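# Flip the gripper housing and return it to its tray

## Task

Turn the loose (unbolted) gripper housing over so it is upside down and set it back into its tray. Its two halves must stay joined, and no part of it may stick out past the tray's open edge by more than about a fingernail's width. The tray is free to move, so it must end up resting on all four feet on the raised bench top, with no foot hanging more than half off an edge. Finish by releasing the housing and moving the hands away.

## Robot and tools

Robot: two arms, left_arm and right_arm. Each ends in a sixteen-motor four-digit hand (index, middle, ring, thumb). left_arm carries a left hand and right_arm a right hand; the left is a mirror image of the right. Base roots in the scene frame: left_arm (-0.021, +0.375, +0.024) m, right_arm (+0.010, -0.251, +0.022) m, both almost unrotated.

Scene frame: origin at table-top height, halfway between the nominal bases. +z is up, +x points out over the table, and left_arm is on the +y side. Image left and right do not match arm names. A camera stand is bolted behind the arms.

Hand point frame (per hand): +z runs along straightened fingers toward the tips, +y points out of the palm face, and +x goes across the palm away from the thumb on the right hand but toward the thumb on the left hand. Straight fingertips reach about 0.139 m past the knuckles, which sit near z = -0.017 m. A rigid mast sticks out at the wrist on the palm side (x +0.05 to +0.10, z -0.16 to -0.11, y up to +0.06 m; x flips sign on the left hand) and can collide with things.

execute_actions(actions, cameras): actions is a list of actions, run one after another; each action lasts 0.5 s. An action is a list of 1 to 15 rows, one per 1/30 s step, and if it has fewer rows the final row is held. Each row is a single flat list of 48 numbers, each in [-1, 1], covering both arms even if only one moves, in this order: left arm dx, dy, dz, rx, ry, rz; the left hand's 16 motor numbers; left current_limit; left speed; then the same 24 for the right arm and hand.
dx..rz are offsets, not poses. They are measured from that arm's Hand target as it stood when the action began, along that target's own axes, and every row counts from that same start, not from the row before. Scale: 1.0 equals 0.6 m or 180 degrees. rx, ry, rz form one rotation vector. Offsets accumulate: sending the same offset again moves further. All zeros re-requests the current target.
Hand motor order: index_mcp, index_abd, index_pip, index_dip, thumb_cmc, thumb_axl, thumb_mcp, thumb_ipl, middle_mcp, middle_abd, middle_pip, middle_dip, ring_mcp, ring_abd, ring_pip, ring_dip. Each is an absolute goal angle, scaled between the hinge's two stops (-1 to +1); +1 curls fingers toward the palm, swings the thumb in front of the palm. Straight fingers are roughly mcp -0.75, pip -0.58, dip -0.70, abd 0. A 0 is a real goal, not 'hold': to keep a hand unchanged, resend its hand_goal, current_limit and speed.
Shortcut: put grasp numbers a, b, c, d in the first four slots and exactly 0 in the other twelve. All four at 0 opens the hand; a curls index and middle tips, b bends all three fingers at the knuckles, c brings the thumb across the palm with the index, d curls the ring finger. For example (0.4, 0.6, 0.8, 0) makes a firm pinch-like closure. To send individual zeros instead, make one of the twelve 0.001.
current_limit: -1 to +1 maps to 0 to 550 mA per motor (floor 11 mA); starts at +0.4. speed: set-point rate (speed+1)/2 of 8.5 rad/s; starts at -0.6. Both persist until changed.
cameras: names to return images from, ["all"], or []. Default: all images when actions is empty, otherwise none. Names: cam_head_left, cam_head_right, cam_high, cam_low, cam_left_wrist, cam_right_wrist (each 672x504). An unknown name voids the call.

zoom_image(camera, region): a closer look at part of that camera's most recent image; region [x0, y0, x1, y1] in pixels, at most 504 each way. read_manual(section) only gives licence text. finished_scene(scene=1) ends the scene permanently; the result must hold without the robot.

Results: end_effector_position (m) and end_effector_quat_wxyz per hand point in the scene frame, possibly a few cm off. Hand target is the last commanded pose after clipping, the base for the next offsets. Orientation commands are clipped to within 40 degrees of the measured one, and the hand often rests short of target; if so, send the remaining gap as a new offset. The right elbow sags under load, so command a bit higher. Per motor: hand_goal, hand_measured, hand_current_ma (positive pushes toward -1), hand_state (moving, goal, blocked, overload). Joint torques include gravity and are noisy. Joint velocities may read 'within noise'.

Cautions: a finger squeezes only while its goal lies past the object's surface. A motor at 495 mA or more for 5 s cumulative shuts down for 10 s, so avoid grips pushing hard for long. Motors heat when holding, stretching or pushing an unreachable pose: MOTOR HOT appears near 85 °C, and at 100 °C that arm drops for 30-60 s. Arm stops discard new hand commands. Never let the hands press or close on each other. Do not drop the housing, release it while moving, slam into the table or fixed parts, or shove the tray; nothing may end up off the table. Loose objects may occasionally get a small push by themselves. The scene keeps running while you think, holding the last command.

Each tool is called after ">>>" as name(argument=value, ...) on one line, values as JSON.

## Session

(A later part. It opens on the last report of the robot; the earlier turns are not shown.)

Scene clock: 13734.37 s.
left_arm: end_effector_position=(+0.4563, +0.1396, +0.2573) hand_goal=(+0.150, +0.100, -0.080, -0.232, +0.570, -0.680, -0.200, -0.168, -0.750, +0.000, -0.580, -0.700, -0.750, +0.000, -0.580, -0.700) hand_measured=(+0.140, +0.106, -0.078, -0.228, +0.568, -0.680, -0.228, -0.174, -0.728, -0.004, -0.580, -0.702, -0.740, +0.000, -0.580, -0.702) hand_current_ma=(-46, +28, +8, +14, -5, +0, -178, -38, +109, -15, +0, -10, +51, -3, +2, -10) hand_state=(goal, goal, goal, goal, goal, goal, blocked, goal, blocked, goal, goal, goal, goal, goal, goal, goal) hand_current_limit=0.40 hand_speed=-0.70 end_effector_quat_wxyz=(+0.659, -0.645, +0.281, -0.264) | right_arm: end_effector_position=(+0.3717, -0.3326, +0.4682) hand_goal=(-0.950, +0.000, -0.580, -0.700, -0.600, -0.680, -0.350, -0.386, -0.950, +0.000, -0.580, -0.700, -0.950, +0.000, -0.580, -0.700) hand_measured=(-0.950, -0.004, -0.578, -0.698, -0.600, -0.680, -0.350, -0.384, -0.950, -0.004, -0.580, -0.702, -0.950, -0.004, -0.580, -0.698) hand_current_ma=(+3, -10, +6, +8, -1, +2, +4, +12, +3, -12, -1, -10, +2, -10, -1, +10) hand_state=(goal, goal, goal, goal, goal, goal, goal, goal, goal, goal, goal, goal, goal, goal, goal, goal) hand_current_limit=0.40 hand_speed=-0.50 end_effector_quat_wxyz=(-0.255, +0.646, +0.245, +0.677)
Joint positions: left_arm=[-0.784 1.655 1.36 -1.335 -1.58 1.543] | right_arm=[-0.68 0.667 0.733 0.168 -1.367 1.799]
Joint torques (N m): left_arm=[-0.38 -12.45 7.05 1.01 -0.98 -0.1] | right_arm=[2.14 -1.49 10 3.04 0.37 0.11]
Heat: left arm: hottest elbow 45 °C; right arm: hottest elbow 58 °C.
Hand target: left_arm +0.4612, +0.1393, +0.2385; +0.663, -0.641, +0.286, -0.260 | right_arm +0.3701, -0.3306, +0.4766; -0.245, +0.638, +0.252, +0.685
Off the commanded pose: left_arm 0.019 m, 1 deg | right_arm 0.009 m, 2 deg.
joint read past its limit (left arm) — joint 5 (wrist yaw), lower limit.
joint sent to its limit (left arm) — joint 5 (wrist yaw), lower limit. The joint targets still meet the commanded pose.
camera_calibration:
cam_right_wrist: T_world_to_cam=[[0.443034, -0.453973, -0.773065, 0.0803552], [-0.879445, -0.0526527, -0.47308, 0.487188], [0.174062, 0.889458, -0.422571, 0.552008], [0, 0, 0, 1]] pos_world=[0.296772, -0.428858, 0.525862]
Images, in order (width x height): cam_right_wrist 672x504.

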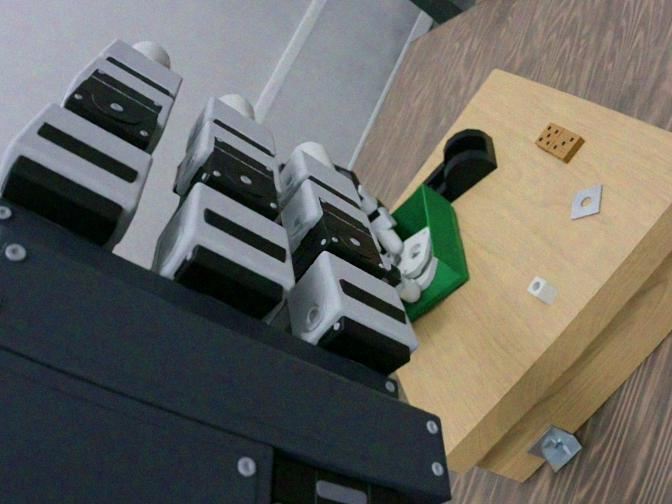

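>>> execute_actions(actions=[[[0,-0.004,0,0,0,0,0.151,0.1,-0.08,-0.232,0.571,-0.68,-0.1,-0.168,-0.75,0.001,-0.58,-0.7,-0.75,0.001,-0.58,-0.7,0.4,-0.8,0,0,0,0,0,0,-0.95,0.001,-0.58,-0.7,-0.6,-0.68,-0.35,-0.386,-0.95,0.001,-0.58,-0.7,-0.95,0.001,-0.58,-0.7,0.4,-0.5]],[[0,0,0,0,0,0,0.151,0.1,-0.08,-0.232,0.571,-0.68,-0.05,-0.168,-0.75,0.001,-0.58,-0.7,-0.75,0.001,-0.58,-0.7,0.4,-0.8,0,0,0,0,0,0,-0.95,0.001,-0.58,-0.7,-0.6,-0.68,-0.35,-0.386,-0.95,0.001,-0.58,-0.7,-0.95,0.001,-0.58,-0.7,0.4,-0.5]]], cameras=["cam_right_wrist"])

>>> zoom_image(camera="cam_right_wrist", region=[350, 190, 470, 305])

Scene clock: 13750.17 s.
left_arm: end_effector_position=(+0.4563, +0.1396, +0.2573) hand_goal=(+0.150, +0.100, -0.080, -0.232, +0.570, -0.680, -0.050, -0.168, -0.750, +0.000, -0.580, -0.700, -0.750, +0.000, -0.580, -0.700) hand_measured=(+0.122, +0.112, -0.086, -0.228, +0.572, -0.680, -0.194, -0.182, -0.728, -0.004, -0.580, -0.702, -0.740, +0.000, -0.580, -0.702) hand_current_ma=(-140, +48, -28, +14, +5, +0, -385, -93, +109, -15, +0, -10, +51, -3, +2, -10) hand_state=(blocked, goal, goal, goal, goal, goal, blocked, goal, blocked, goal, goal, goal, goal, goal, goal, goal) hand_current_limit=0.40 hand_speed=-0.80 end_effector_quat_wxyz=(+0.659, -0.645, +0.281, -0.264) | right_arm: end_effector_position=(+0.3717, -0.3326, +0.4682) hand_goal=(-0.950, +0.000, -0.580, -0.700, -0.600, -0.680, -0.350, -0.386, -0.950, +0.000, -0.580, -0.700, -0.950, +0.000, -0.580, -0.700) hand_measured=(-0.950, -0.004, -0.578, -0.698, -0.600, -0.680, -0.350, -0.384, -0.950, -0.004, -0.580, -0.702, -0.950, -0.004, -0.580, -0.698) hand_current_ma=(+3, -10, +6, +8, -1, +2, +4, +12, +3, -12, -1, -10, +2, -10, -1, +10) hand_state=(goal, goal, goal, goal, goal, goal, goal, goal, goal, goal, goal, goal, goal, goal, goal, goal) hand_current_limit=0.40 hand_speed=-0.50 end_effector_quat_wxyz=(-0.255, +0.646, +0.245, +0.677)
Joint positions: left_arm=[-0.784 1.655 1.36 -1.335 -1.58 1.543] | right_arm=[-0.68 0.667 0.733 0.168 -1.367 1.799]
Joint torques (N m): left_arm=[-0.32 -12.51 7.28 0.83 -0.96 -0.07] | right_arm=[2.26 -1.67 10.09 3.03 0.38 0.12]
Heat: left arm: hottest elbow 45 °C; right arm: hottest elbow 58 °C.
Hand target: left_arm +0.4613, +0.1392, +0.2409; +0.663, -0.641, +0.286, -0.260 | right_arm +0.3701, -0.3306, +0.4766; -0.245, +0.638, +0.252, +0.685
Off the commanded pose: left_arm 0.017 m, 1 deg | right_arm 0.009 m, 2 deg.
joint read past its limit (left arm) — joint 5 (wrist yaw), lower limit.
joint sent to its limit (left arm) — joint 5 (wrist yaw), lower limit. The joint targets still meet the commanded pose.
camera_calibration:
cam_right_wrist: T_world_to_cam=[[0.443034, -0.453973, -0.773065, 0.0803552], [-0.879445, -0.0526527, -0.47308, 0.487188], [0.174062, 0.889458, -0.422571, 0.552008], [0, 0, 0, 1]] pos_world=[0.296772, -0.428858, 0.525862]
Images, in order (width x height): cam_right_wrist 672x504.

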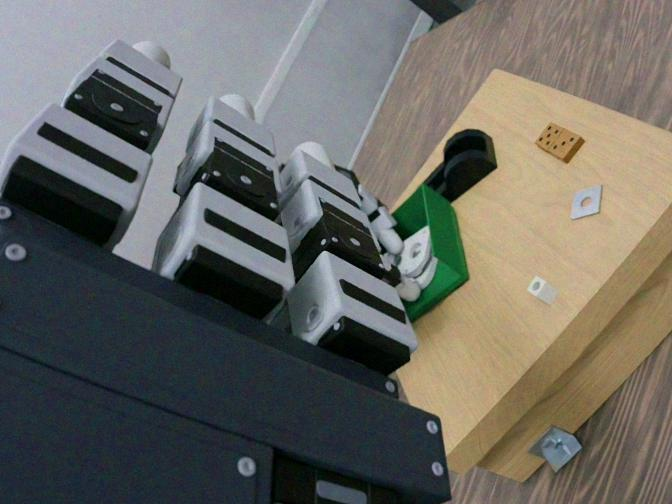

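Scaled by 4.200 from the camera's 672x504 image, which has a finer 960x720 frame.

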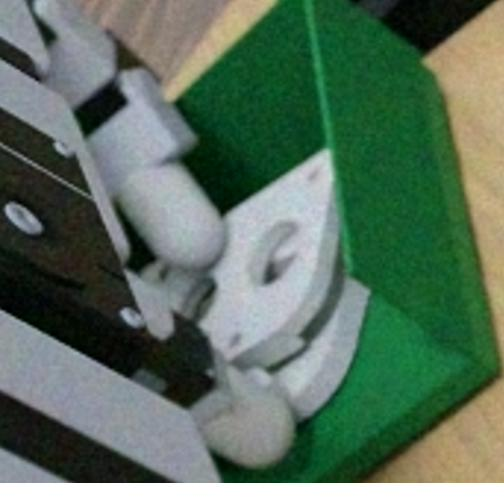

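>>> execute_actions(actions=[[[0,0,0,0,0,0,0.151,0.1,-0.08,-0.232,0.571,-0.68,-0.26,-0.168,-0.75,0.001,-0.58,-0.7,-0.75,0.001,-0.58,-0.7,0.4,-0.7,0,0,0,0,0,0,-0.95,0.001,-0.58,-0.7,-0.6,-0.68,-0.35,-0.386,-0.95,0.001,-0.58,-0.7,-0.95,0.001,-0.58,-0.7,0.4,-0.5]],[[0,0.018,0,0,0,0,0.151,0.1,-0.08,-0.232,0.571,-0.68,-0.26,-0.168,-0.75,0.001,-0.58,-0.7,-0.75,0.001,-0.58,-0.7,0.4,-0.7,0,0,0,0,0,0,-0.95,0.001,-0.58,-0.7,-0.6,-0.68,-0.35,-0.386,-0.95,0.001,-0.58,-0.7,-0.95,0.001,-0.58,-0.7,0.4,-0.5]]], cameras=["cam_right_wrist"])

>>> zoom_image(camera="cam_right_wrist", region=[350, 190, 470, 305])

Scene clock: 13772.67 s.
left_arm: end_effector_position=(+0.4576, +0.1404, +0.2556) hand_goal=(+0.150, +0.100, -0.080, -0.232, +0.570, -0.680, -0.260, -0.168, -0.750, +0.000, -0.580, -0.700, -0.750, +0.000, -0.580, -0.700) hand_measured=(+0.150, +0.110, -0.070, -0.224, +0.572, -0.680, -0.258, -0.170, -0.728, -0.004, -0.580, -0.702, -0.740, +0.000, -0.580, -0.702) hand_current_ma=(+4, +44, +44, +38, +5, +0, +12, -12, +109, -14, +0, -10, +51, -3, +2, -10) hand_state=(goal, goal, goal, goal, goal, goal, goal, goal, blocked, goal, goal, goal, goal, goal, goal, goal) hand_current_limit=0.40 hand_speed=-0.70 end_effector_quat_wxyz=(+0.658, -0.648, +0.275, -0.269) | right_arm: end_effector_position=(+0.3717, -0.3326, +0.4682) hand_goal=(-0.950, +0.000, -0.580, -0.700, -0.600, -0.680, -0.350, -0.386, -0.950, +0.000, -0.580, -0.700, -0.950, +0.000, -0.580, -0.700) hand_measured=(-0.950, -0.004, -0.578, -0.698, -0.600, -0.680, -0.350, -0.384, -0.950, -0.004, -0.580, -0.702, -0.950, -0.004, -0.580, -0.698) hand_current_ma=(+3, -10, +6, +8, -1, +2, +4, +12, +3, -12, -1, -10, +2, -10, -1, +10) hand_state=(goal, goal, goal, goal, goal, goal, goal, goal, goal, goal, goal, goal, goal, goal, goal, goal) hand_current_limit=0.40 hand_speed=-0.50 end_effector_quat_wxyz=(-0.255, +0.646, +0.245, +0.677)
Joint positions: left_arm=[-0.781 1.655 1.355 -1.331 -1.581 1.524] | right_arm=[-0.68 0.667 0.733 0.168 -1.367 1.799]
Joint torques (N m): left_arm=[-0.5 -11.81 6.5 0.98 -0.92 -0.08] | right_arm=[1.55 -1.85 10.29 2.96 0.36 0.13]
Heat: left arm: hottest elbow 44 °C; right arm: hottest elbow 57 °C.
Hand target: left_arm +0.4610, +0.1396, +0.2300; +0.663, -0.640, +0.286, -0.261 | right_arm +0.3701, -0.3306, +0.4766; -0.245, +0.638, +0.252, +0.685
Off the commanded pose: left_arm 0.026 m, 2 deg | right_arm 0.009 m, 2 deg.
joint read past its limit (left arm) — joint 5 (wrist yaw), lower limit.
joint sent to its limit (left arm) — joint 5 (wrist yaw), lower limit. The joint targets still meet the commanded pose.
camera_calibration:
cam_right_wrist: T_world_to_cam=[[0.443034, -0.453973, -0.773065, 0.0803552], [-0.879445, -0.0526527, -0.47308, 0.487188], [0.174062, 0.889458, -0.422571, 0.552008], [0, 0, 0, 1]] pos_world=[0.296772, -0.428858, 0.525862]
Images, in order (width x height): cam_right_wrist 672x504.

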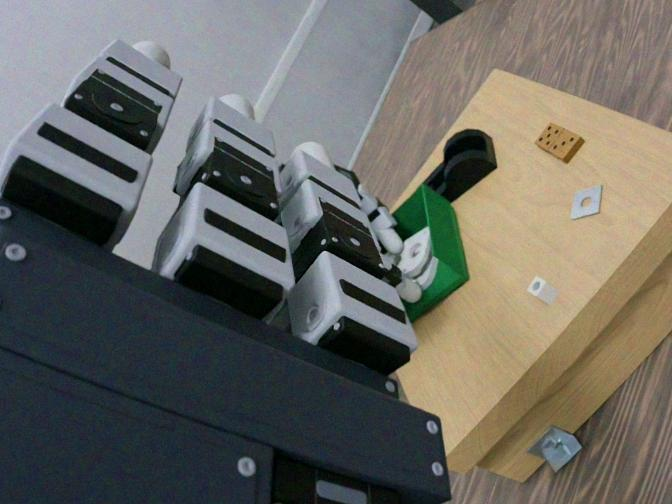

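Scaled by 4.200 from the camera's 672x504 image, which has a finer 960x720 frame.

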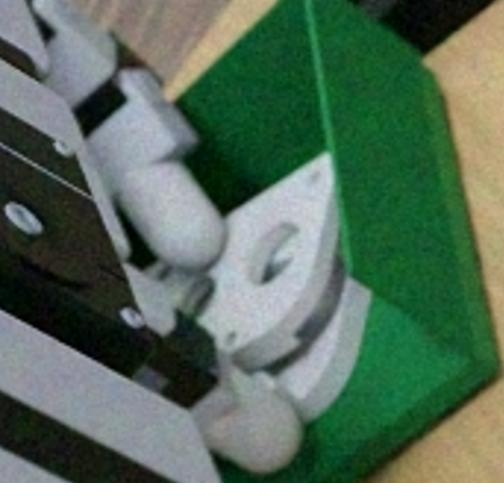

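>>> execute_actions(actions=[[[0,-0.06,0,0,0,0,0.151,0.1,-0.08,-0.232,0.571,-0.68,-0.4,-0.168,-0.75,0.001,-0.58,-0.7,-0.75,0.001,-0.58,-0.7,0.4,-0.6,0,0,0,0,0,0,-0.95,0.001,-0.58,-0.7,-0.6,-0.68,-0.35,-0.386,-0.95,0.001,-0.58,-0.7,-0.95,0.001,-0.58,-0.7,0.4,-0.5]],[[0,-0.02,0.016,0,0,0,0.151,0.1,-0.08,-0.232,0.571,-0.68,-0.4,-0.168,-0.75,0.001,-0.58,-0.7,-0.75,0.001,-0.58,-0.7,0.4,-0.6,0,0,0,0,0,0,-0.95,0.001,-0.58,-0.7,-0.6,-0.68,-0.35,-0.386,-0.95,0.001,-0.58,-0.7,-0.95,0.001,-0.58,-0.7,0.4,-0.5]]], cameras=["cam_right_wrist"])

>>> zoom_image(camera="cam_right_wrist", region=[350, 190, 470, 305])

Scene clock: 13784.20 s.
left_arm: end_effector_position=(+0.4596, +0.1480, +0.2648) hand_goal=(+0.150, +0.100, -0.080, -0.232, +0.570, -0.680, -0.400, -0.168, -0.750, +0.000, -0.580, -0.700, -0.750, +0.000, -0.580, -0.700) hand_measured=(+0.152, +0.102, -0.078, -0.230, +0.572, -0.680, -0.396, -0.170, -0.728, -0.004, -0.580, -0.702, -0.740, +0.000, -0.580, -0.702) hand_current_ma=(+9, +5, +11, +10, +5, +0, +21, -10, +109, -14, +0, -10, +51, -3, +2, -10) hand_state=(goal, goal, goal, goal, goal, goal, goal, goal, blocked, goal, goal, goal, goal, goal, goal, goal) hand_current_limit=0.40 hand_speed=-0.60 end_effector_quat_wxyz=(+0.665, -0.644, +0.284, -0.250) | right_arm: end_effector_position=(+0.3717, -0.3326, +0.4682) hand_goal=(-0.950, +0.000, -0.580, -0.700, -0.600, -0.680, -0.350, -0.386, -0.950, +0.000, -0.580, -0.700, -0.950, +0.000, -0.580, -0.700) hand_measured=(-0.950, -0.004, -0.578, -0.698, -0.600, -0.680, -0.350, -0.384, -0.950, -0.004, -0.580, -0.702, -0.950, -0.004, -0.580, -0.698) hand_current_ma=(+3, -10, +6, +8, -1, +2, +4, +12, +3, -12, -1, -10, +2, -10, -1, +10) hand_state=(goal, goal, goal, goal, goal, goal, goal, goal, goal, goal, goal, goal, goal, goal, goal, goal) hand_current_limit=0.40 hand_speed=-0.50 end_effector_quat_wxyz=(-0.255, +0.646, +0.245, +0.677)
Joint positions: left_arm=[-0.767 1.655 1.382 -1.371 -1.58 1.555] | right_arm=[-0.68 0.667 0.733 0.168 -1.367 1.799]
Joint torques (N m): left_arm=[-0.26 -14.21 11.19 0.06 -0.91 0.19] | right_arm=[1.79 -2.32 10.17 2.92 0.38 0.11]
Heat: left arm: hottest elbow 44 °C; right arm: hottest elbow 57 °C.
Hand target: left_arm +0.4689, +0.1443, +0.2781; +0.663, -0.640, +0.286, -0.260 | right_arm +0.3701, -0.3306, +0.4766; -0.245, +0.638, +0.252, +0.685
Off the commanded pose: left_arm 0.017 m, 1 deg | right_arm 0.009 m, 2 deg.
joint read past its limit (left arm) — joint 5 (wrist yaw), lower limit.
joint sent to its limit (left arm) — joint 5 (wrist yaw), lower limit. The joint targets still meet the commanded pose.
camera_calibration:
cam_right_wrist: T_world_to_cam=[[0.443034, -0.453973, -0.773065, 0.0803552], [-0.879445, -0.0526527, -0.47308, 0.487188], [0.174062, 0.889458, -0.422571, 0.552008], [0, 0, 0, 1]] pos_world=[0.296772, -0.428858, 0.525862]
Images, in order (width x height): cam_right_wrist 672x504.

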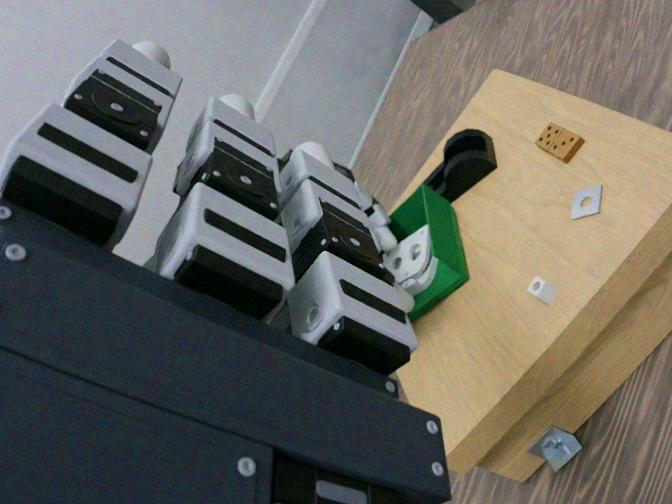

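Scaled by 4.200 from the camera's 672x504 image, which has a finer 960x720 frame.

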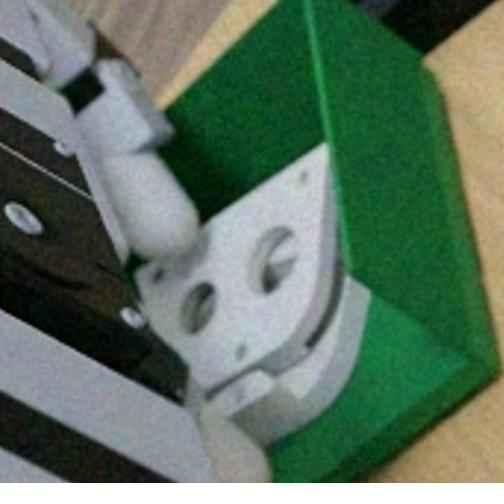

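>>> execute_actions(actions=[[[0.016,0.03,-0.002,0,0,0,0.151,0.1,-0.08,-0.232,0.571,-0.68,-0.4,-0.168,-0.75,0.001,-0.58,-0.7,-0.75,0.001,-0.58,-0.7,0.4,-0.6,0,0,0,0,0,0,-0.95,0.001,-0.58,-0.7,-0.6,-0.68,-0.35,-0.386,-0.95,0.001,-0.58,-0.7,-0.95,0.001,-0.58,-0.7,0.4,-0.5]],[[0,0.035,0,0,0,0,0.151,0.1,-0.08,-0.232,0.571,-0.68,-0.4,-0.168,-0.75,0.001,-0.58,-0.7,-0.75,0.001,-0.58,-0.7,0.4,-0.6,0,0,0,0,0,0,-0.95,0.001,-0.58,-0.7,-0.6,-0.68,-0.35,-0.386,-0.95,0.001,-0.58,-0.7,-0.95,0.001,-0.58,-0.7,0.4,-0.5]]], cameras=["cam_right_wrist"])

>>> zoom_image(camera="cam_right_wrist", region=[350, 190, 470, 305])

Scene clock: 13797.37 s.
left_arm: end_effector_position=(+0.4653, +0.1424, +0.2514) hand_goal=(+0.150, +0.100, -0.080, -0.232, +0.570, -0.680, -0.400, -0.168, -0.750, +0.000, -0.580, -0.700, -0.750, +0.000, -0.580, -0.700) hand_measured=(+0.146, +0.106, -0.082, -0.230, +0.572, -0.680, -0.398, -0.170, -0.728, -0.004, -0.580, -0.702, -0.740, +0.000, -0.580, -0.702) hand_current_ma=(-16, +26, -7, +10, +5, +0, +16, -10, +107, -14, +1, -10, +51, -3, +2, -10) hand_state=(goal, goal, goal, goal, goal, goal, goal, goal, blocked, goal, goal, goal, goal, goal, goal, goal) hand_current_limit=0.40 hand_speed=-0.60 end_effector_quat_wxyz=(+0.664, -0.645, +0.281, -0.253) | right_arm: end_effector_position=(+0.3717, -0.3326, +0.4682) hand_goal=(-0.950, +0.000, -0.580, -0.700, -0.600, -0.680, -0.350, -0.386, -0.950, +0.000, -0.580, -0.700, -0.950, +0.000, -0.580, -0.700) hand_measured=(-0.950, -0.004, -0.578, -0.698, -0.600, -0.680, -0.350, -0.384, -0.950, -0.004, -0.580, -0.702, -0.950, -0.004, -0.580, -0.698) hand_current_ma=(+3, -10, +6, +8, -1, +2, +4, +12, +3, -12, -1, -10, +2, -10, -1, +10) hand_state=(goal, goal, goal, goal, goal, goal, goal, goal, goal, goal, goal, goal, goal, goal, goal, goal) hand_current_limit=0.40 hand_speed=-0.50 end_effector_quat_wxyz=(-0.255, +0.646, +0.245, +0.677)
Joint positions: left_arm=[-0.767 1.685 1.384 -1.357 -1.58 1.53] | right_arm=[-0.68 0.667 0.733 0.168 -1.367 1.799]
Joint torques (N m): left_arm=[-0.56 -12.69 8.35 0.85 -0.9 -0.09] | right_arm=[1.73 -2.2 10.18 3.11 0.39 0.14]
Heat: left arm: hottest elbow 46 °C; right arm: hottest elbow 57 °C.
Hand target: left_arm +0.4739, +0.1384, +0.2387; +0.664, -0.640, +0.286, -0.260 | right_arm +0.3701, -0.3306, +0.4766; -0.245, +0.638, +0.252, +0.685
Off the commanded pose: left_arm 0.016 m, 1 deg | right_arm 0.009 m, 2 deg.
joint read past its limit (left arm) — joint 5 (wrist yaw), lower limit.
joint sent to its limit (left arm) — joint 5 (wrist yaw), lower limit. The joint targets still meet the commanded pose.
camera_calibration:
cam_right_wrist: T_world_to_cam=[[0.443034, -0.453973, -0.773065, 0.0803552], [-0.879445, -0.0526527, -0.47308, 0.487188], [0.174062, 0.889458, -0.422571, 0.552008], [0, 0, 0, 1]] pos_world=[0.296772, -0.428858, 0.525862]
Images, in order (width x height): cam_right_wrist 672x504.

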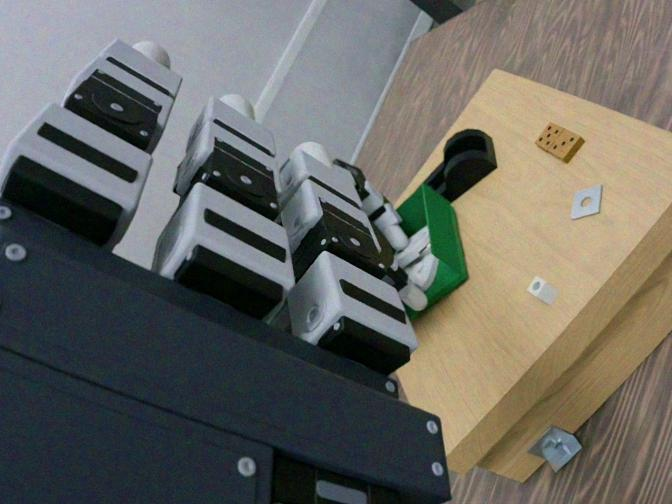

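Scaled by 4.200 from the camera's 672x504 image, which has a finer 960x720 frame.

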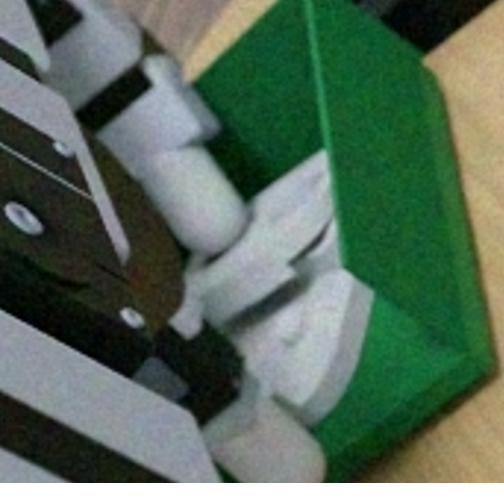

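>>> execute_actions(actions=[[[0,0,0,0,0,0,0.151,0.1,-0.08,-0.232,0.571,-0.68,-0.3,-0.168,-0.75,0.001,-0.58,-0.7,-0.75,0.001,-0.58,-0.7,0.4,-0.75,0,0,0,0,0,0,-0.95,0.001,-0.58,-0.7,-0.6,-0.68,-0.35,-0.386,-0.95,0.001,-0.58,-0.7,-0.95,0.001,-0.58,-0.7,0.4,-0.5]],[[0,0,0,0,0,0,0.151,0.1,-0.08,-0.232,0.571,-0.68,-0.24,-0.168,-0.75,0.001,-0.58,-0.7,-0.75,0.001,-0.58,-0.7,0.4,-0.75,0,0,0,0,0,0,-0.95,0.001,-0.58,-0.7,-0.6,-0.68,-0.35,-0.386,-0.95,0.001,-0.58,-0.7,-0.95,0.001,-0.58,-0.7,0.4,-0.5]]], cameras=["cam_right_wrist"])

>>> zoom_image(camera="cam_right_wrist", region=[350, 190, 470, 305])

Scene clock: 13811.60 s.
left_arm: end_effector_position=(+0.4655, +0.1422, +0.2514) hand_goal=(+0.150, +0.100, -0.080, -0.232, +0.570, -0.680, -0.240, -0.168, -0.750, +0.000, -0.580, -0.700, -0.750, +0.000, -0.580, -0.700) hand_measured=(+0.134, +0.106, -0.082, -0.230, +0.572, -0.680, -0.278, -0.176, -0.728, -0.004, -0.580, -0.702, -0.740, +0.000, -0.580, -0.702) hand_current_ma=(-84, +24, -10, +9, +9, +0, -230, -49, +107, -14, +1, -10, +51, -3, +2, -10) hand_state=(goal, goal, goal, goal, goal, goal, blocked, goal, blocked, goal, goal, goal, goal, goal, goal, goal) hand_current_limit=0.40 hand_speed=-0.75 end_effector_quat_wxyz=(+0.663, -0.646, +0.280, -0.254) | right_arm: end_effector_position=(+0.3717, -0.3326, +0.4682) hand_goal=(-0.950, +0.000, -0.580, -0.700, -0.600, -0.680, -0.350, -0.386, -0.950, +0.000, -0.580, -0.700, -0.950, +0.000, -0.580, -0.700) hand_measured=(-0.950, -0.004, -0.578, -0.698, -0.600, -0.680, -0.350, -0.384, -0.950, -0.004, -0.580, -0.702, -0.950, -0.004, -0.580, -0.698) hand_current_ma=(+3, -10, +6, +8, -1, +2, +4, +12, +3, -12, -1, -10, +2, -10, -1, +10) hand_state=(goal, goal, goal, goal, goal, goal, goal, goal, goal, goal, goal, goal, goal, goal, goal, goal) hand_current_limit=0.40 hand_speed=-0.50 end_effector_quat_wxyz=(-0.255, +0.646, +0.245, +0.677)
Joint positions: left_arm=[-0.767 1.685 1.384 -1.357 -1.58 1.527] | right_arm=[-0.68 0.667 0.733 0.168 -1.367 1.799]
Joint torques (N m): left_arm=[-0.5 -12.51 8.44 0.79 -0.92 -0.09] | right_arm=[1.61 -1.38 10.14 3.25 0.32 0.13]
Heat: left arm: hottest elbow 45 °C; right arm: hottest elbow 57 °C.
Hand target: left_arm +0.4739, +0.1384, +0.2387; +0.664, -0.640, +0.286, -0.260 | right_arm +0.3701, -0.3306, +0.4766; -0.245, +0.638, +0.252, +0.685
Off the commanded pose: left_arm 0.016 m, 1 deg | right_arm 0.009 m, 2 deg.
joint read past its limit (left arm) — joint 5 (wrist yaw), lower limit.
joint sent to its limit (left arm) — joint 5 (wrist yaw), lower limit. The joint targets still meet the commanded pose.
camera_calibration:
cam_right_wrist: T_world_to_cam=[[0.443034, -0.453973, -0.773065, 0.0803552], [-0.879445, -0.0526527, -0.47308, 0.487188], [0.174062, 0.889458, -0.422571, 0.552008], [0, 0, 0, 1]] pos_world=[0.296772, -0.428858, 0.525862]
Images, in order (width x height): cam_right_wrist 672x504.

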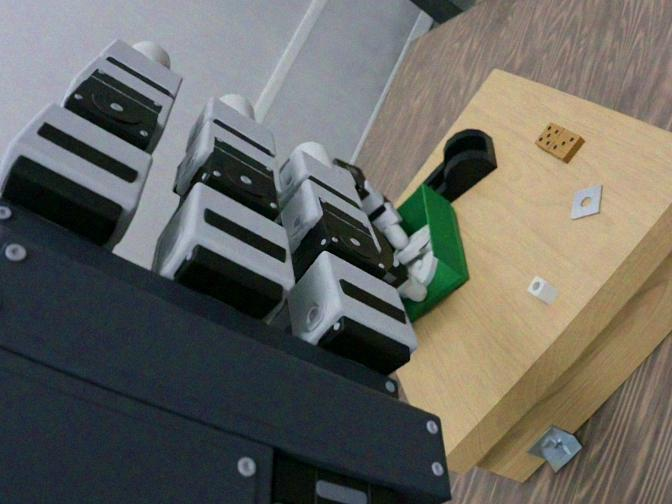

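Scaled by 4.200 from the camera's 672x504 image, which has a finer 960x720 frame.

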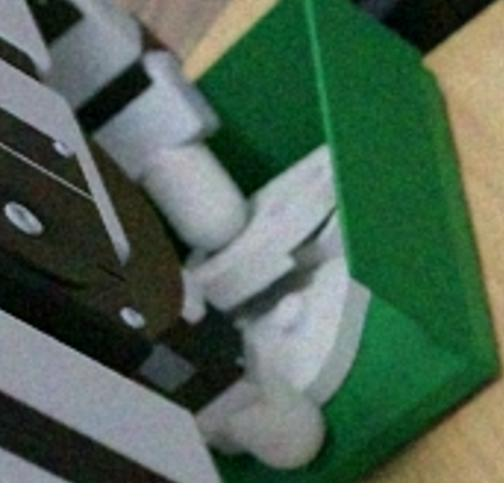

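>>> execute_actions(actions=[[[0,0,0,0,0,0,0.151,0.1,-0.08,-0.19,0.571,-0.68,-0.2,-0.168,-0.75,0.001,-0.58,-0.7,-0.75,0.001,-0.58,-0.7,0.4,-0.8,0,0,0,0,0,0,-0.95,0.001,-0.58,-0.7,-0.6,-0.68,-0.35,-0.386,-0.95,0.001,-0.58,-0.7,-0.95,0.001,-0.58,-0.7,0.4,-0.5]]], cameras=["cam_right_wrist"])

>>> zoom_image(camera="cam_right_wrist", region=[370, 205, 450, 295])

Scene clock: 13831.63 s.
left_arm: end_effector_position=(+0.4657, +0.1420, +0.2515) hand_goal=(+0.150, +0.100, -0.080, -0.190, +0.570, -0.680, -0.200, -0.168, -0.750, +0.000, -0.580, -0.700, -0.750, +0.000, -0.580, -0.700) hand_measured=(+0.130, +0.106, -0.084, -0.188, +0.574, -0.680, -0.246, -0.180, -0.728, -0.004, -0.580, -0.702, -0.740, +0.000, -0.580, -0.702) hand_current_ma=(-99, +23, -17, +12, +20, +0, -284, -71, +107, -14, +1, -10, +51, -3, +2, -10) hand_state=(goal, goal, goal, goal, goal, goal, blocked, goal, blocked, goal, goal, goal, goal, goal, goal, goal) hand_current_limit=0.40 hand_speed=-0.80 end_effector_quat_wxyz=(+0.663, -0.646, +0.279, -0.255) | right_arm: end_effector_position=(+0.3717, -0.3326, +0.4682) hand_goal=(-0.950, +0.000, -0.580, -0.700, -0.600, -0.680, -0.350, -0.386, -0.950, +0.000, -0.580, -0.700, -0.950, +0.000, -0.580, -0.700) hand_measured=(-0.950, -0.004, -0.578, -0.698, -0.600, -0.680, -0.350, -0.384, -0.950, -0.004, -0.580, -0.702, -0.950, -0.004, -0.580, -0.698) hand_current_ma=(+3, -10, +6, +8, -1, +2, +4, +12, +3, -12, -1, -10, +2, -10, -1, +10) hand_state=(goal, goal, goal, goal, goal, goal, goal, goal, goal, goal, goal, goal, goal, goal, goal, goal) hand_current_limit=0.40 hand_speed=-0.50 end_effector_quat_wxyz=(-0.255, +0.646, +0.245, +0.677)
Joint positions: left_arm=[-0.767 1.685 1.384 -1.357 -1.58 1.524] | right_arm=[-0.68 0.667 0.733 0.168 -1.367 1.799]
Joint torques (N m): left_arm=[-0.62 -12.86 8.54 0.7 -0.91 -0.07] | right_arm=[1.32 -1.73 10.19 2.93 0.4 0.11]
Heat: left arm: hottest elbow 44 °C; right arm: hottest elbow 57 °C.
Hand target: left_arm +0.4739, +0.1385, +0.2387; +0.664, -0.640, +0.286, -0.260 | right_arm +0.3701, -0.3306, +0.4766; -0.245, +0.638, +0.252, +0.685
Off the commanded pose: left_arm 0.016 m, 1 deg | right_arm 0.009 m, 2 deg.
joint read past its limit (left arm) — joint 5 (wrist yaw), lower limit.
joint sent to its limit (left arm) — joint 5 (wrist yaw), lower limit. The joint targets still meet the commanded pose.
camera_calibration:
cam_right_wrist: T_world_to_cam=[[0.443034, -0.453973, -0.773065, 0.0803552], [-0.879445, -0.0526527, -0.47308, 0.487188], [0.174062, 0.889458, -0.422571, 0.552008], [0, 0, 0, 1]] pos_world=[0.296772, -0.428858, 0.525862]
Images, in order (width x height): cam_right_wrist 672x504.

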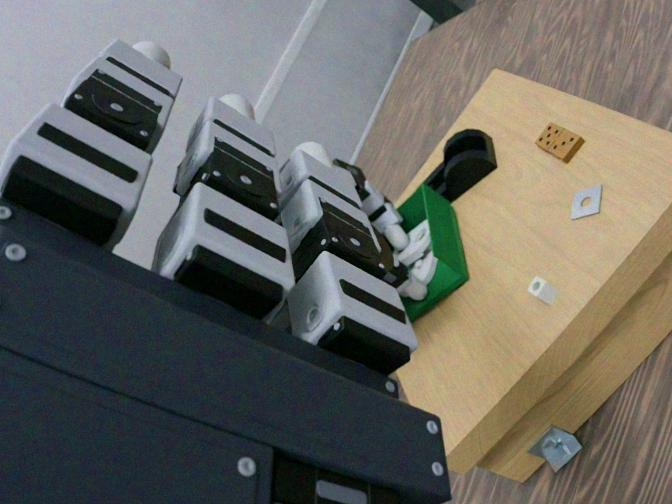

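Scaled by 5.600 from the camera's 672x504 image, which has a finer 960x720 frame.

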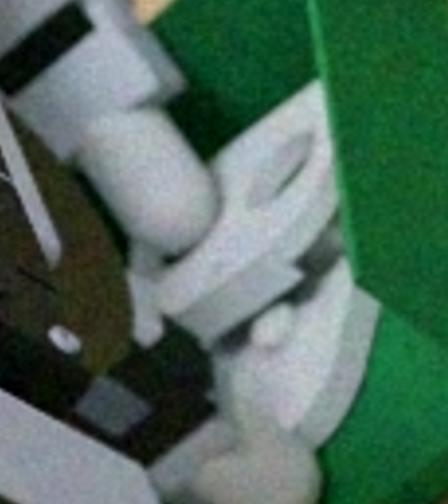

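>>> execute_actions(actions=[[[0,0,0,0,0,0,0.151,0.1,-0.08,-0.15,0.571,-0.68,-0.16,-0.168,-0.75,0.001,-0.58,-0.7,-0.75,0.001,-0.58,-0.7,0.4,-0.8,0,0,0,0,0,0,-0.95,0.001,-0.58,-0.7,-0.6,-0.68,-0.35,-0.386,-0.95,0.001,-0.58,-0.7,-0.95,0.001,-0.58,-0.7,0.4,-0.5]]], cameras=["cam_right_wrist"])

>>> zoom_image(camera="cam_right_wrist", region=[370, 205, 450, 295])

Scene clock: 13840.17 s.
left_arm: end_effector_position=(+0.4657, +0.1419, +0.2515) hand_goal=(+0.150, +0.100, -0.080, -0.150, +0.570, -0.680, -0.160, -0.168, -0.750, +0.000, -0.580, -0.700, -0.750, +0.000, -0.580, -0.700) hand_measured=(+0.138, +0.106, -0.080, -0.148, +0.574, -0.680, -0.182, -0.180, -0.728, -0.004, -0.580, -0.702, -0.740, +0.000, -0.580, -0.702) hand_current_ma=(-63, +20, +4, +13, +19, +0, -131, -71, +107, -14, +1, -10, +51, -3, +2, -10) hand_state=(goal, goal, goal, goal, goal, goal, blocked, goal, blocked, goal, goal, goal, goal, goal, goal, goal) hand_current_limit=0.40 hand_speed=-0.80 end_effector_quat_wxyz=(+0.663, -0.646, +0.279, -0.256) | right_arm: end_effector_position=(+0.3717, -0.3326, +0.4682) hand_goal=(-0.950, +0.000, -0.580, -0.700, -0.600, -0.680, -0.350, -0.386, -0.950, +0.000, -0.580, -0.700, -0.950, +0.000, -0.580, -0.700) hand_measured=(-0.950, -0.004, -0.578, -0.698, -0.600, -0.680, -0.350, -0.384, -0.950, -0.004, -0.580, -0.702, -0.950, -0.004, -0.580, -0.698) hand_current_ma=(+3, -10, +6, +8, -1, +2, +4, +12, +3, -12, -1, -10, +2, -10, -1, +10) hand_state=(goal, goal, goal, goal, goal, goal, goal, goal, goal, goal, goal, goal, goal, goal, goal, goal) hand_current_limit=0.40 hand_speed=-0.50 end_effector_quat_wxyz=(-0.255, +0.646, +0.245, +0.677)
Joint positions: left_arm=[-0.767 1.685 1.384 -1.357 -1.58 1.523] | right_arm=[-0.68 0.667 0.733 0.168 -1.367 1.799]
Joint torques (N m): left_arm=[-0.09 -12.63 8.51 0.68 -0.91 -0.06] | right_arm=[0.73 -1.55 10.13 2.89 0.37 0.08]
Heat: left arm: hottest elbow 44 °C; right arm: hottest elbow 57 °C.
Hand target: left_arm +0.4739, +0.1385, +0.2387; +0.664, -0.640, +0.286, -0.260 | right_arm +0.3701, -0.3306, +0.4766; -0.245, +0.638, +0.252, +0.685
Off the commanded pose: left_arm 0.016 m, 1 deg | right_arm 0.009 m, 2 deg.
joint read past its limit (left arm) — joint 5 (wrist yaw), lower limit.
joint sent to its limit (left arm) — joint 5 (wrist yaw), lower limit. The joint targets still meet the commanded pose.
camera_calibration:
cam_right_wrist: T_world_to_cam=[[0.443034, -0.453973, -0.773065, 0.0803552], [-0.879445, -0.0526527, -0.47308, 0.487188], [0.174062, 0.889458, -0.422571, 0.552008], [0, 0, 0, 1]] pos_world=[0.296772, -0.428858, 0.525862]
Images, in order (width x height): cam_right_wrist 672x504.

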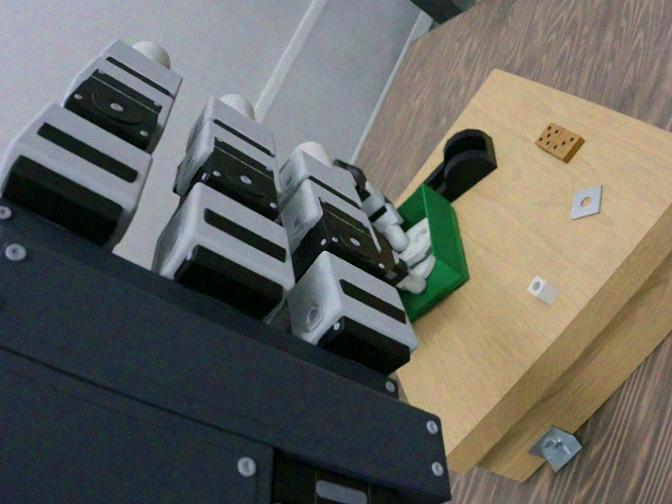

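Scaled by 5.600 from the camera's 672x504 image, which has a finer 960x720 frame.

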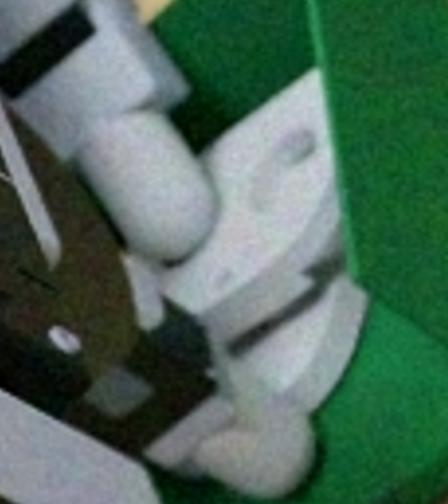

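>>> execute_actions(actions=[[[0,0,0,0,0,0,0.151,0.1,-0.08,-0.15,0.571,-0.68,-0.12,-0.168,-0.75,0.001,-0.58,-0.7,-0.75,0.001,-0.58,-0.7,0.4,-0.8,0,0,0,0,0,0,-0.95,0.001,-0.58,-0.7,-0.6,-0.68,-0.35,-0.386,-0.95,0.001,-0.58,-0.7,-0.95,0.001,-0.58,-0.7,0.4,-0.5]]], cameras=["cam_right_wrist"])

>>> zoom_image(camera="cam_right_wrist", region=[370, 205, 450, 295])

Scene clock: 13851.33 s.
left_arm: end_effector_position=(+0.4658, +0.1419, +0.2513) hand_goal=(+0.150, +0.100, -0.080, -0.150, +0.570, -0.680, -0.120, -0.168, -0.750, +0.000, -0.580, -0.700, -0.750, +0.000, -0.580, -0.700) hand_measured=(+0.138, +0.104, -0.080, -0.148, +0.572, -0.680, -0.126, -0.172, -0.728, -0.004, -0.580, -0.702, -0.740, +0.000, -0.580, -0.702) hand_current_ma=(-57, +16, +0, +10, +10, +0, -30, -20, +107, -14, +1, -10, +51, -3, +2, -10) hand_state=(goal, goal, goal, goal, goal, goal, goal, goal, blocked, goal, goal, goal, goal, goal, goal, goal) hand_current_limit=0.40 hand_speed=-0.80 end_effector_quat_wxyz=(+0.663, -0.646, +0.279, -0.256) | right_arm: end_effector_position=(+0.3717, -0.3326, +0.4682) hand_goal=(-0.950, +0.000, -0.580, -0.700, -0.600, -0.680, -0.350, -0.386, -0.950, +0.000, -0.580, -0.700, -0.950, +0.000, -0.580, -0.700) hand_measured=(-0.950, -0.004, -0.578, -0.698, -0.600, -0.680, -0.350, -0.384, -0.950, -0.004, -0.580, -0.702, -0.950, -0.004, -0.580, -0.698) hand_current_ma=(+3, -10, +6, +8, -1, +2, +4, +12, +3, -12, -1, -10, +2, -10, -1, +10) hand_state=(goal, goal, goal, goal, goal, goal, goal, goal, goal, goal, goal, goal, goal, goal, goal, goal) hand_current_limit=0.40 hand_speed=-0.50 end_effector_quat_wxyz=(-0.255, +0.646, +0.245, +0.677)
Joint positions: left_arm=[-0.767 1.686 1.384 -1.357 -1.58 1.523] | right_arm=[-0.68 0.667 0.733 0.168 -1.367 1.799]
Joint torques (N m): left_arm=[-0.32 -12.86 8.51 0.68 -0.93 -0.09] | right_arm=[0.91 -1.9 10.15 2.91 0.45 0.14]
Heat: left arm: hottest elbow 44 °C; right arm: hottest elbow 57 °C.
Hand target: left_arm +0.4739, +0.1385, +0.2386; +0.664, -0.640, +0.286, -0.260 | right_arm +0.3701, -0.3306, +0.4766; -0.245, +0.638, +0.252, +0.685
Off the commanded pose: left_arm 0.015 m, 1 deg | right_arm 0.009 m, 2 deg.
joint read past its limit (left arm) — joint 5 (wrist yaw), lower limit.
joint sent to its limit (left arm) — joint 5 (wrist yaw), lower limit. The joint targets still meet the commanded pose.
camera_calibration:
cam_right_wrist: T_world_to_cam=[[0.443034, -0.453973, -0.773065, 0.0803552], [-0.879445, -0.0526527, -0.47308, 0.487188], [0.174062, 0.889458, -0.422571, 0.552008], [0, 0, 0, 1]] pos_world=[0.296772, -0.428858, 0.525862]
Images, in order (width x height): cam_right_wrist 672x504.

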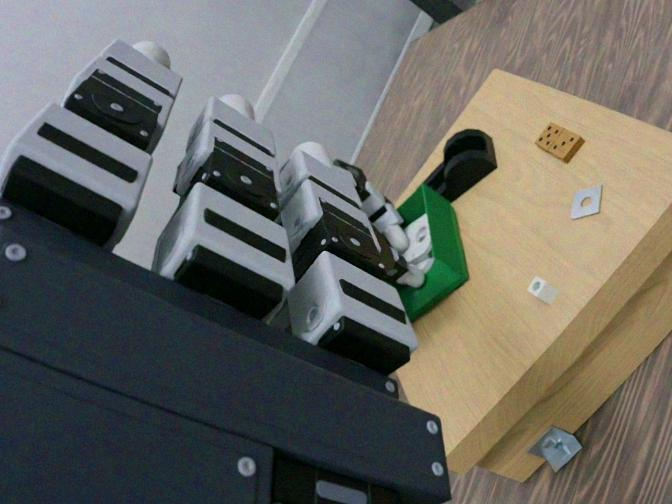

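Scaled by 5.600 from the camera's 672x504 image, which has a finer 960x720 frame.

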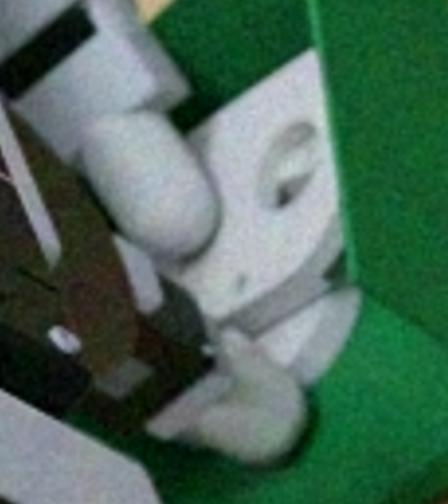

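>>> execute_actions(actions=[[[0,-0.03,0,0,0,0,0.151,0.1,-0.08,-0.232,0.571,-0.68,-0.35,-0.168,-0.75,0.001,-0.58,-0.7,-0.75,0.001,-0.58,-0.7,0.4,-0.6,0,0,0,0,0,0,-0.95,0.001,-0.58,-0.7,-0.6,-0.68,-0.35,-0.386,-0.95,0.001,-0.58,-0.7,-0.95,0.001,-0.58,-0.7,0.4,-0.5]],[[0,-0.06,0,0,0,0,0.151,0.1,-0.08,-0.232,0.571,-0.68,-0.4,-0.168,-0.75,0.001,-0.58,-0.7,-0.75,0.001,-0.58,-0.7,0.4,-0.6,0,0,0,0,0,0,-0.95,0.001,-0.58,-0.7,-0.6,-0.68,-0.35,-0.386,-0.95,0.001,-0.58,-0.7,-0.95,0.001,-0.58,-0.7,0.4,-0.5]],[[0,-0.05,0,0,0,0,0.151,0.1,-0.08,-0.232,0.571,-0.68,-0.4,-0.168,-0.75,0.001,-0.58,-0.7,-0.75,0.001,-0.58,-0.7,0.4,-0.6,0,0,0,0,0,0,-0.95,0.001,-0.58,-0.7,-0.6,-0.68,-0.35,-0.386,-0.95,0.001,-0.58,-0.7,-0.95,0.001,-0.58,-0.7,0.4,-0.5]]], cameras=["cam_right_wrist"])

>>> zoom_image(camera="cam_right_wrist", region=[370, 205, 450, 295])

Scene clock: 13867.50 s.
left_arm: end_effector_position=(+0.4703, +0.1375, +0.3007) hand_goal=(+0.150, +0.100, -0.080, -0.232, +0.570, -0.680, -0.400, -0.168, -0.750, +0.000, -0.580, -0.700, -0.750, +0.000, -0.580, -0.700) hand_measured=(+0.152, +0.102, -0.078, -0.230, +0.572, -0.680, -0.396, -0.170, -0.728, -0.004, -0.580, -0.702, -0.740, +0.000, -0.580, -0.702) hand_current_ma=(+6, +10, +6, +10, +7, +0, +22, -10, +107, -14, +1, -10, +51, -3, +2, -10) hand_state=(goal, goal, goal, goal, goal, goal, goal, goal, blocked, goal, goal, goal, goal, goal, goal, goal) hand_current_limit=0.40 hand_speed=-0.60 end_effector_quat_wxyz=(+0.667, -0.642, +0.290, -0.244) | right_arm: end_effector_position=(+0.3717, -0.3326, +0.4682) hand_goal=(-0.950, +0.000, -0.580, -0.700, -0.600, -0.680, -0.350, -0.386, -0.950, +0.000, -0.580, -0.700, -0.950, +0.000, -0.580, -0.700) hand_measured=(-0.950, -0.004, -0.578, -0.698, -0.600, -0.680, -0.350, -0.384, -0.950, -0.004, -0.580, -0.702, -0.950, -0.004, -0.580, -0.698) hand_current_ma=(+3, -10, +6, +8, -1, +2, +4, +12, +3, -12, -1, -10, +2, -10, -1, +10) hand_state=(goal, goal, goal, goal, goal, goal, goal, goal, goal, goal, goal, goal, goal, goal, goal, goal) hand_current_limit=0.40 hand_speed=-0.50 end_effector_quat_wxyz=(-0.255, +0.646, +0.245, +0.677)
Joint positions: left_arm=[-0.767 1.671 1.5 -1.446 -1.58 1.598] | right_arm=[-0.68 0.667 0.733 0.168 -1.367 1.799]
Joint velocities: left_arm=[within noise] | right_arm=[-0.044 0.005 0.007 0.002 -0.037 0.022]
Joint torques (N m): left_arm=[-0.5 -16.26 11.41 -0.08 -0.93 0.17] | right_arm=[1.49 -1.79 10.03 3.1 0.43 0.11]
Heat: left arm: hottest elbow 44 °C; right arm: hottest elbow 57 °C.
Hand target: left_arm +0.4757, +0.1347, +0.3226; +0.664, -0.640, +0.286, -0.260 | right_arm +0.3701, -0.3306, +0.4766; -0.245, +0.638, +0.252, +0.685
Off the commanded pose: left_arm 0.023 m, 2 deg | right_arm 0.009 m, 2 deg.
joint read past its limit (left arm) — joint 5 (wrist yaw), lower limit.
joint sent to its limit (left arm) — joint 5 (wrist yaw), lower limit. The joint targets still meet the commanded pose.
camera_calibration:
cam_right_wrist: T_world_to_cam=[[0.443034, -0.453973, -0.773065, 0.0803552], [-0.879445, -0.0526527, -0.47308, 0.487188], [0.174062, 0.889458, -0.422571, 0.552008], [0, 0, 0, 1]] pos_world=[0.296772, -0.428858, 0.525862]
Images, in order (width x height): cam_right_wrist 672x504.

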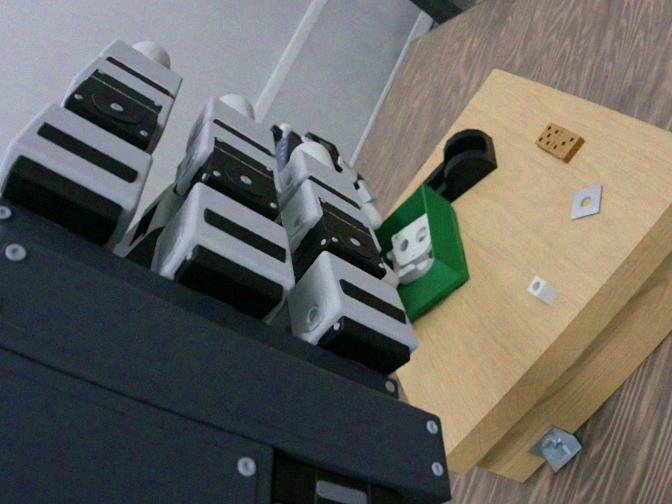

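Scaled by 5.600 from the camera's 672x504 image, which has a finer 960x720 frame.

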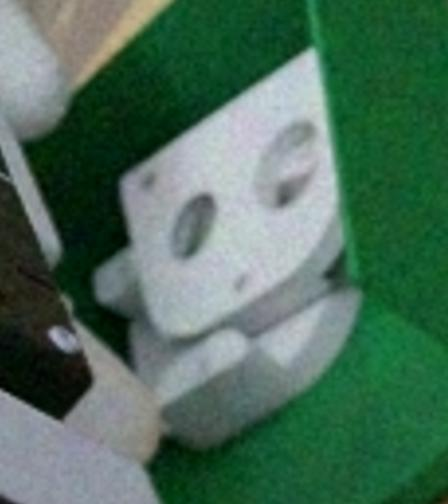

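>>> execute_actions(actions=[[[0,-0.06,-0.03,0,0,0,-0.3,0.001,-0.58,-0.7,-0.2,-0.68,-0.35,-0.386,-0.75,0.001,-0.58,-0.7,-0.75,0.001,-0.58,-0.7,0.4,-0.4,0,0,0,0,0,0,-0.95,0.001,-0.58,-0.7,-0.6,-0.68,-0.35,-0.386,-0.95,0.001,-0.58,-0.7,-0.95,0.001,-0.58,-0.7,0.4,-0.5]],[[-0.03,-0.04,0.036,0,-0.0241,0,-0.9,0.001,-0.9,-0.9,0.001,-0.68,-0.35,-0.386,-0.95,0.001,-0.9,-0.9,-0.95,0.001,-0.9,-0.9,0.4,-0.5,0,0,0,0,0,0,-0.95,0.001,-0.58,-0.7,-0.6,-0.68,-0.35,-0.386,-0.95,0.001,-0.58,-0.7,-0.95,0.001,-0.58,-0.7,0.4,-0.5]],[[-0.027,-0.035,0.04,0,-0.0241,0,-0.9,0.001,-0.9,-0.9,0.001,-0.68,-0.35,-0.386,-0.95,0.001,-0.9,-0.9,-0.95,0.001,-0.9,-0.9,0.4,-0.5,0,0,0,0,0,0,-0.95,0.001,-0.58,-0.7,-0.6,-0.68,-0.35,-0.386,-0.95,0.001,-0.58,-0.7,-0.95,0.001,-0.58,-0.7,0.4,-0.5]],[[-0.025,-0.035,0.04,0,-0.0241,0,-0.9,0.001,-0.9,-0.9,0.001,-0.68,-0.35,-0.386,-0.95,0.001,-0.9,-0.9,-0.95,0.001,-0.9,-0.9,0.4,-0.5,0,0,0,0,0,0,-0.95,0.001,-0.58,-0.7,-0.6,-0.68,-0.35,-0.386,-0.95,0.001,-0.58,-0.7,-0.95,0.001,-0.58,-0.7,0.4,-0.5]],[[-0.024,-0.03,0.04,0,-0.0241,0,-0.9,0.001,-0.9,-0.9,0.001,-0.68,-0.35,-0.386,-0.95,0.001,-0.9,-0.9,-0.95,0.001,-0.9,-0.9,0.4,-0.5,0,0,0,0,0,0,-0.95,0.001,-0.58,-0.7,-0.6,-0.68,-0.35,-0.386,-0.95,0.001,-0.58,-0.7,-0.95,0.001,-0.58,-0.7,0.4,-0.5]],[[-0.022,-0.025,0.04,0,-0.0241,0,-0.9,0.001,-0.9,-0.9,0.001,-0.68,-0.35,-0.386,-0.95,0.001,-0.9,-0.9,-0.95,0.001,-0.9,-0.9,0.4,-0.5,0,0,0,0,0,0,-0.95,0.001,-0.58,-0.7,-0.6,-0.68,-0.35,-0.386,-0.95,0.001,-0.58,-0.7,-0.95,0.001,-0.58,-0.7,0.4,-0.5]]], cameras=["cam_head_right"])

>>> zoom_image(camera="cam_head_right", region=[250, 230, 330, 298])

Scene clock: 14019.43 s.
left_arm: end_effector_position=(+0.4735, +0.2566, +0.4372) hand_goal=(-0.900, +0.000, -0.900, -0.900, +0.000, -0.680, -0.350, -0.386, -0.950, +0.000, -0.900, -0.900, -0.950, +0.000, -0.900, -0.900) hand_measured=(-0.880, +0.002, -0.894, -0.898, +0.002, -0.680, -0.350, -0.384, -0.930, -0.004, -0.894, -0.896, -0.928, +0.000, -0.894, -0.896) hand_current_ma=(+95, +10, +28, +13, +12, +0, -3, +15, +102, -14, +28, +14, +105, -3, +27, +14) hand_state=(goal, goal, goal, goal, goal, goal, goal, goal, blocked, goal, goal, goal, blocked, goal, goal, goal) hand_current_limit=0.40 hand_speed=-0.50 end_effector_quat_wxyz=(+0.689, -0.664, +0.234, -0.171) | right_arm: end_effector_position=(+0.3717, -0.3326, +0.4682) hand_goal=(-0.950, +0.000, -0.580, -0.700, -0.600, -0.680, -0.350, -0.386, -0.950, +0.000, -0.580, -0.700, -0.950, +0.000, -0.580, -0.700) hand_measured=(-0.950, -0.004, -0.578, -0.698, -0.600, -0.680, -0.350, -0.384, -0.950, -0.004, -0.580, -0.702, -0.950, -0.004, -0.580, -0.698) hand_current_ma=(+3, -10, +6, +8, -1, +2, +4, +12, +3, -12, -1, -10, +2, -10, -1, +10) hand_state=(goal, goal, goal, goal, goal, goal, goal, goal, goal, goal, goal, goal, goal, goal, goal, goal) hand_current_limit=0.40 hand_speed=-0.50 end_effector_quat_wxyz=(-0.255, +0.646, +0.245, +0.677)
Joint positions: left_arm=[-0.577 1.518 1.672 -1.504 -1.58 1.886] | right_arm=[-0.68 0.667 0.733 0.168 -1.367 1.799]
Joint torques (N m): left_arm=[-0.56 -13.92 11.88 1.07 -0.95 0.15] | right_arm=[1.55 -2.14 10.07 2.93 0.41 0.13]
Heat: left arm: hottest elbow 53 °C; right arm: hottest elbow 57 °C.
Hand target: left_arm +0.4748, +0.2563, +0.4631; +0.705, -0.678, +0.156, -0.135 | right_arm +0.3701, -0.3306, +0.4766; -0.245, +0.638, +0.252, +0.685
Off the commanded pose: left_arm 0.026 m, 10 deg | right_arm 0.009 m, 2 deg.
joint read past its limit (left arm) — joint 5 (wrist yaw), lower limit.
joint sent to its limit (left arm) — joint 5 (wrist yaw), lower limit. The joint targets are off in orientation, not in position.
Images, in order (width x height): cam_head_right 672x504.

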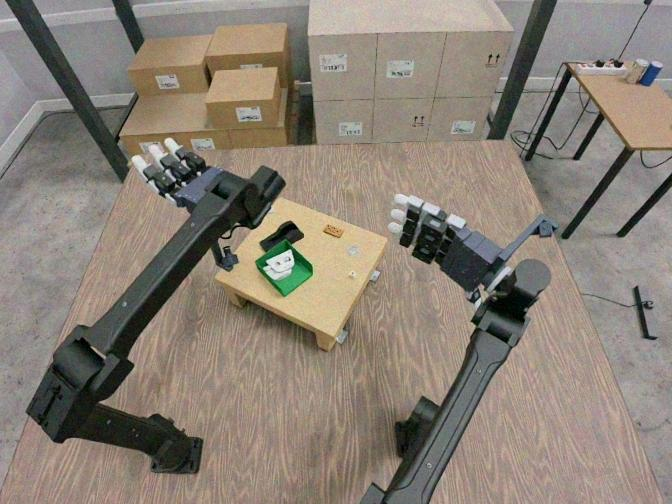

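Scaled by 6.300 from the camera's 672x504 image, which has a finer 960x720 frame.

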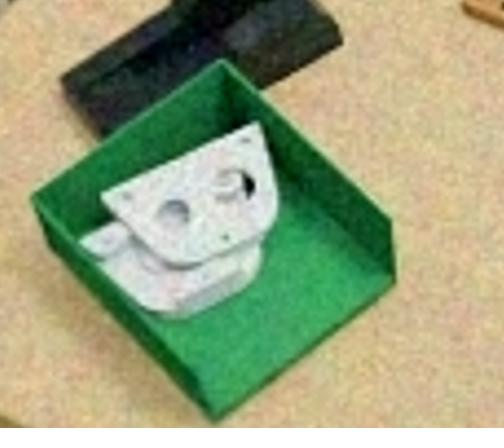

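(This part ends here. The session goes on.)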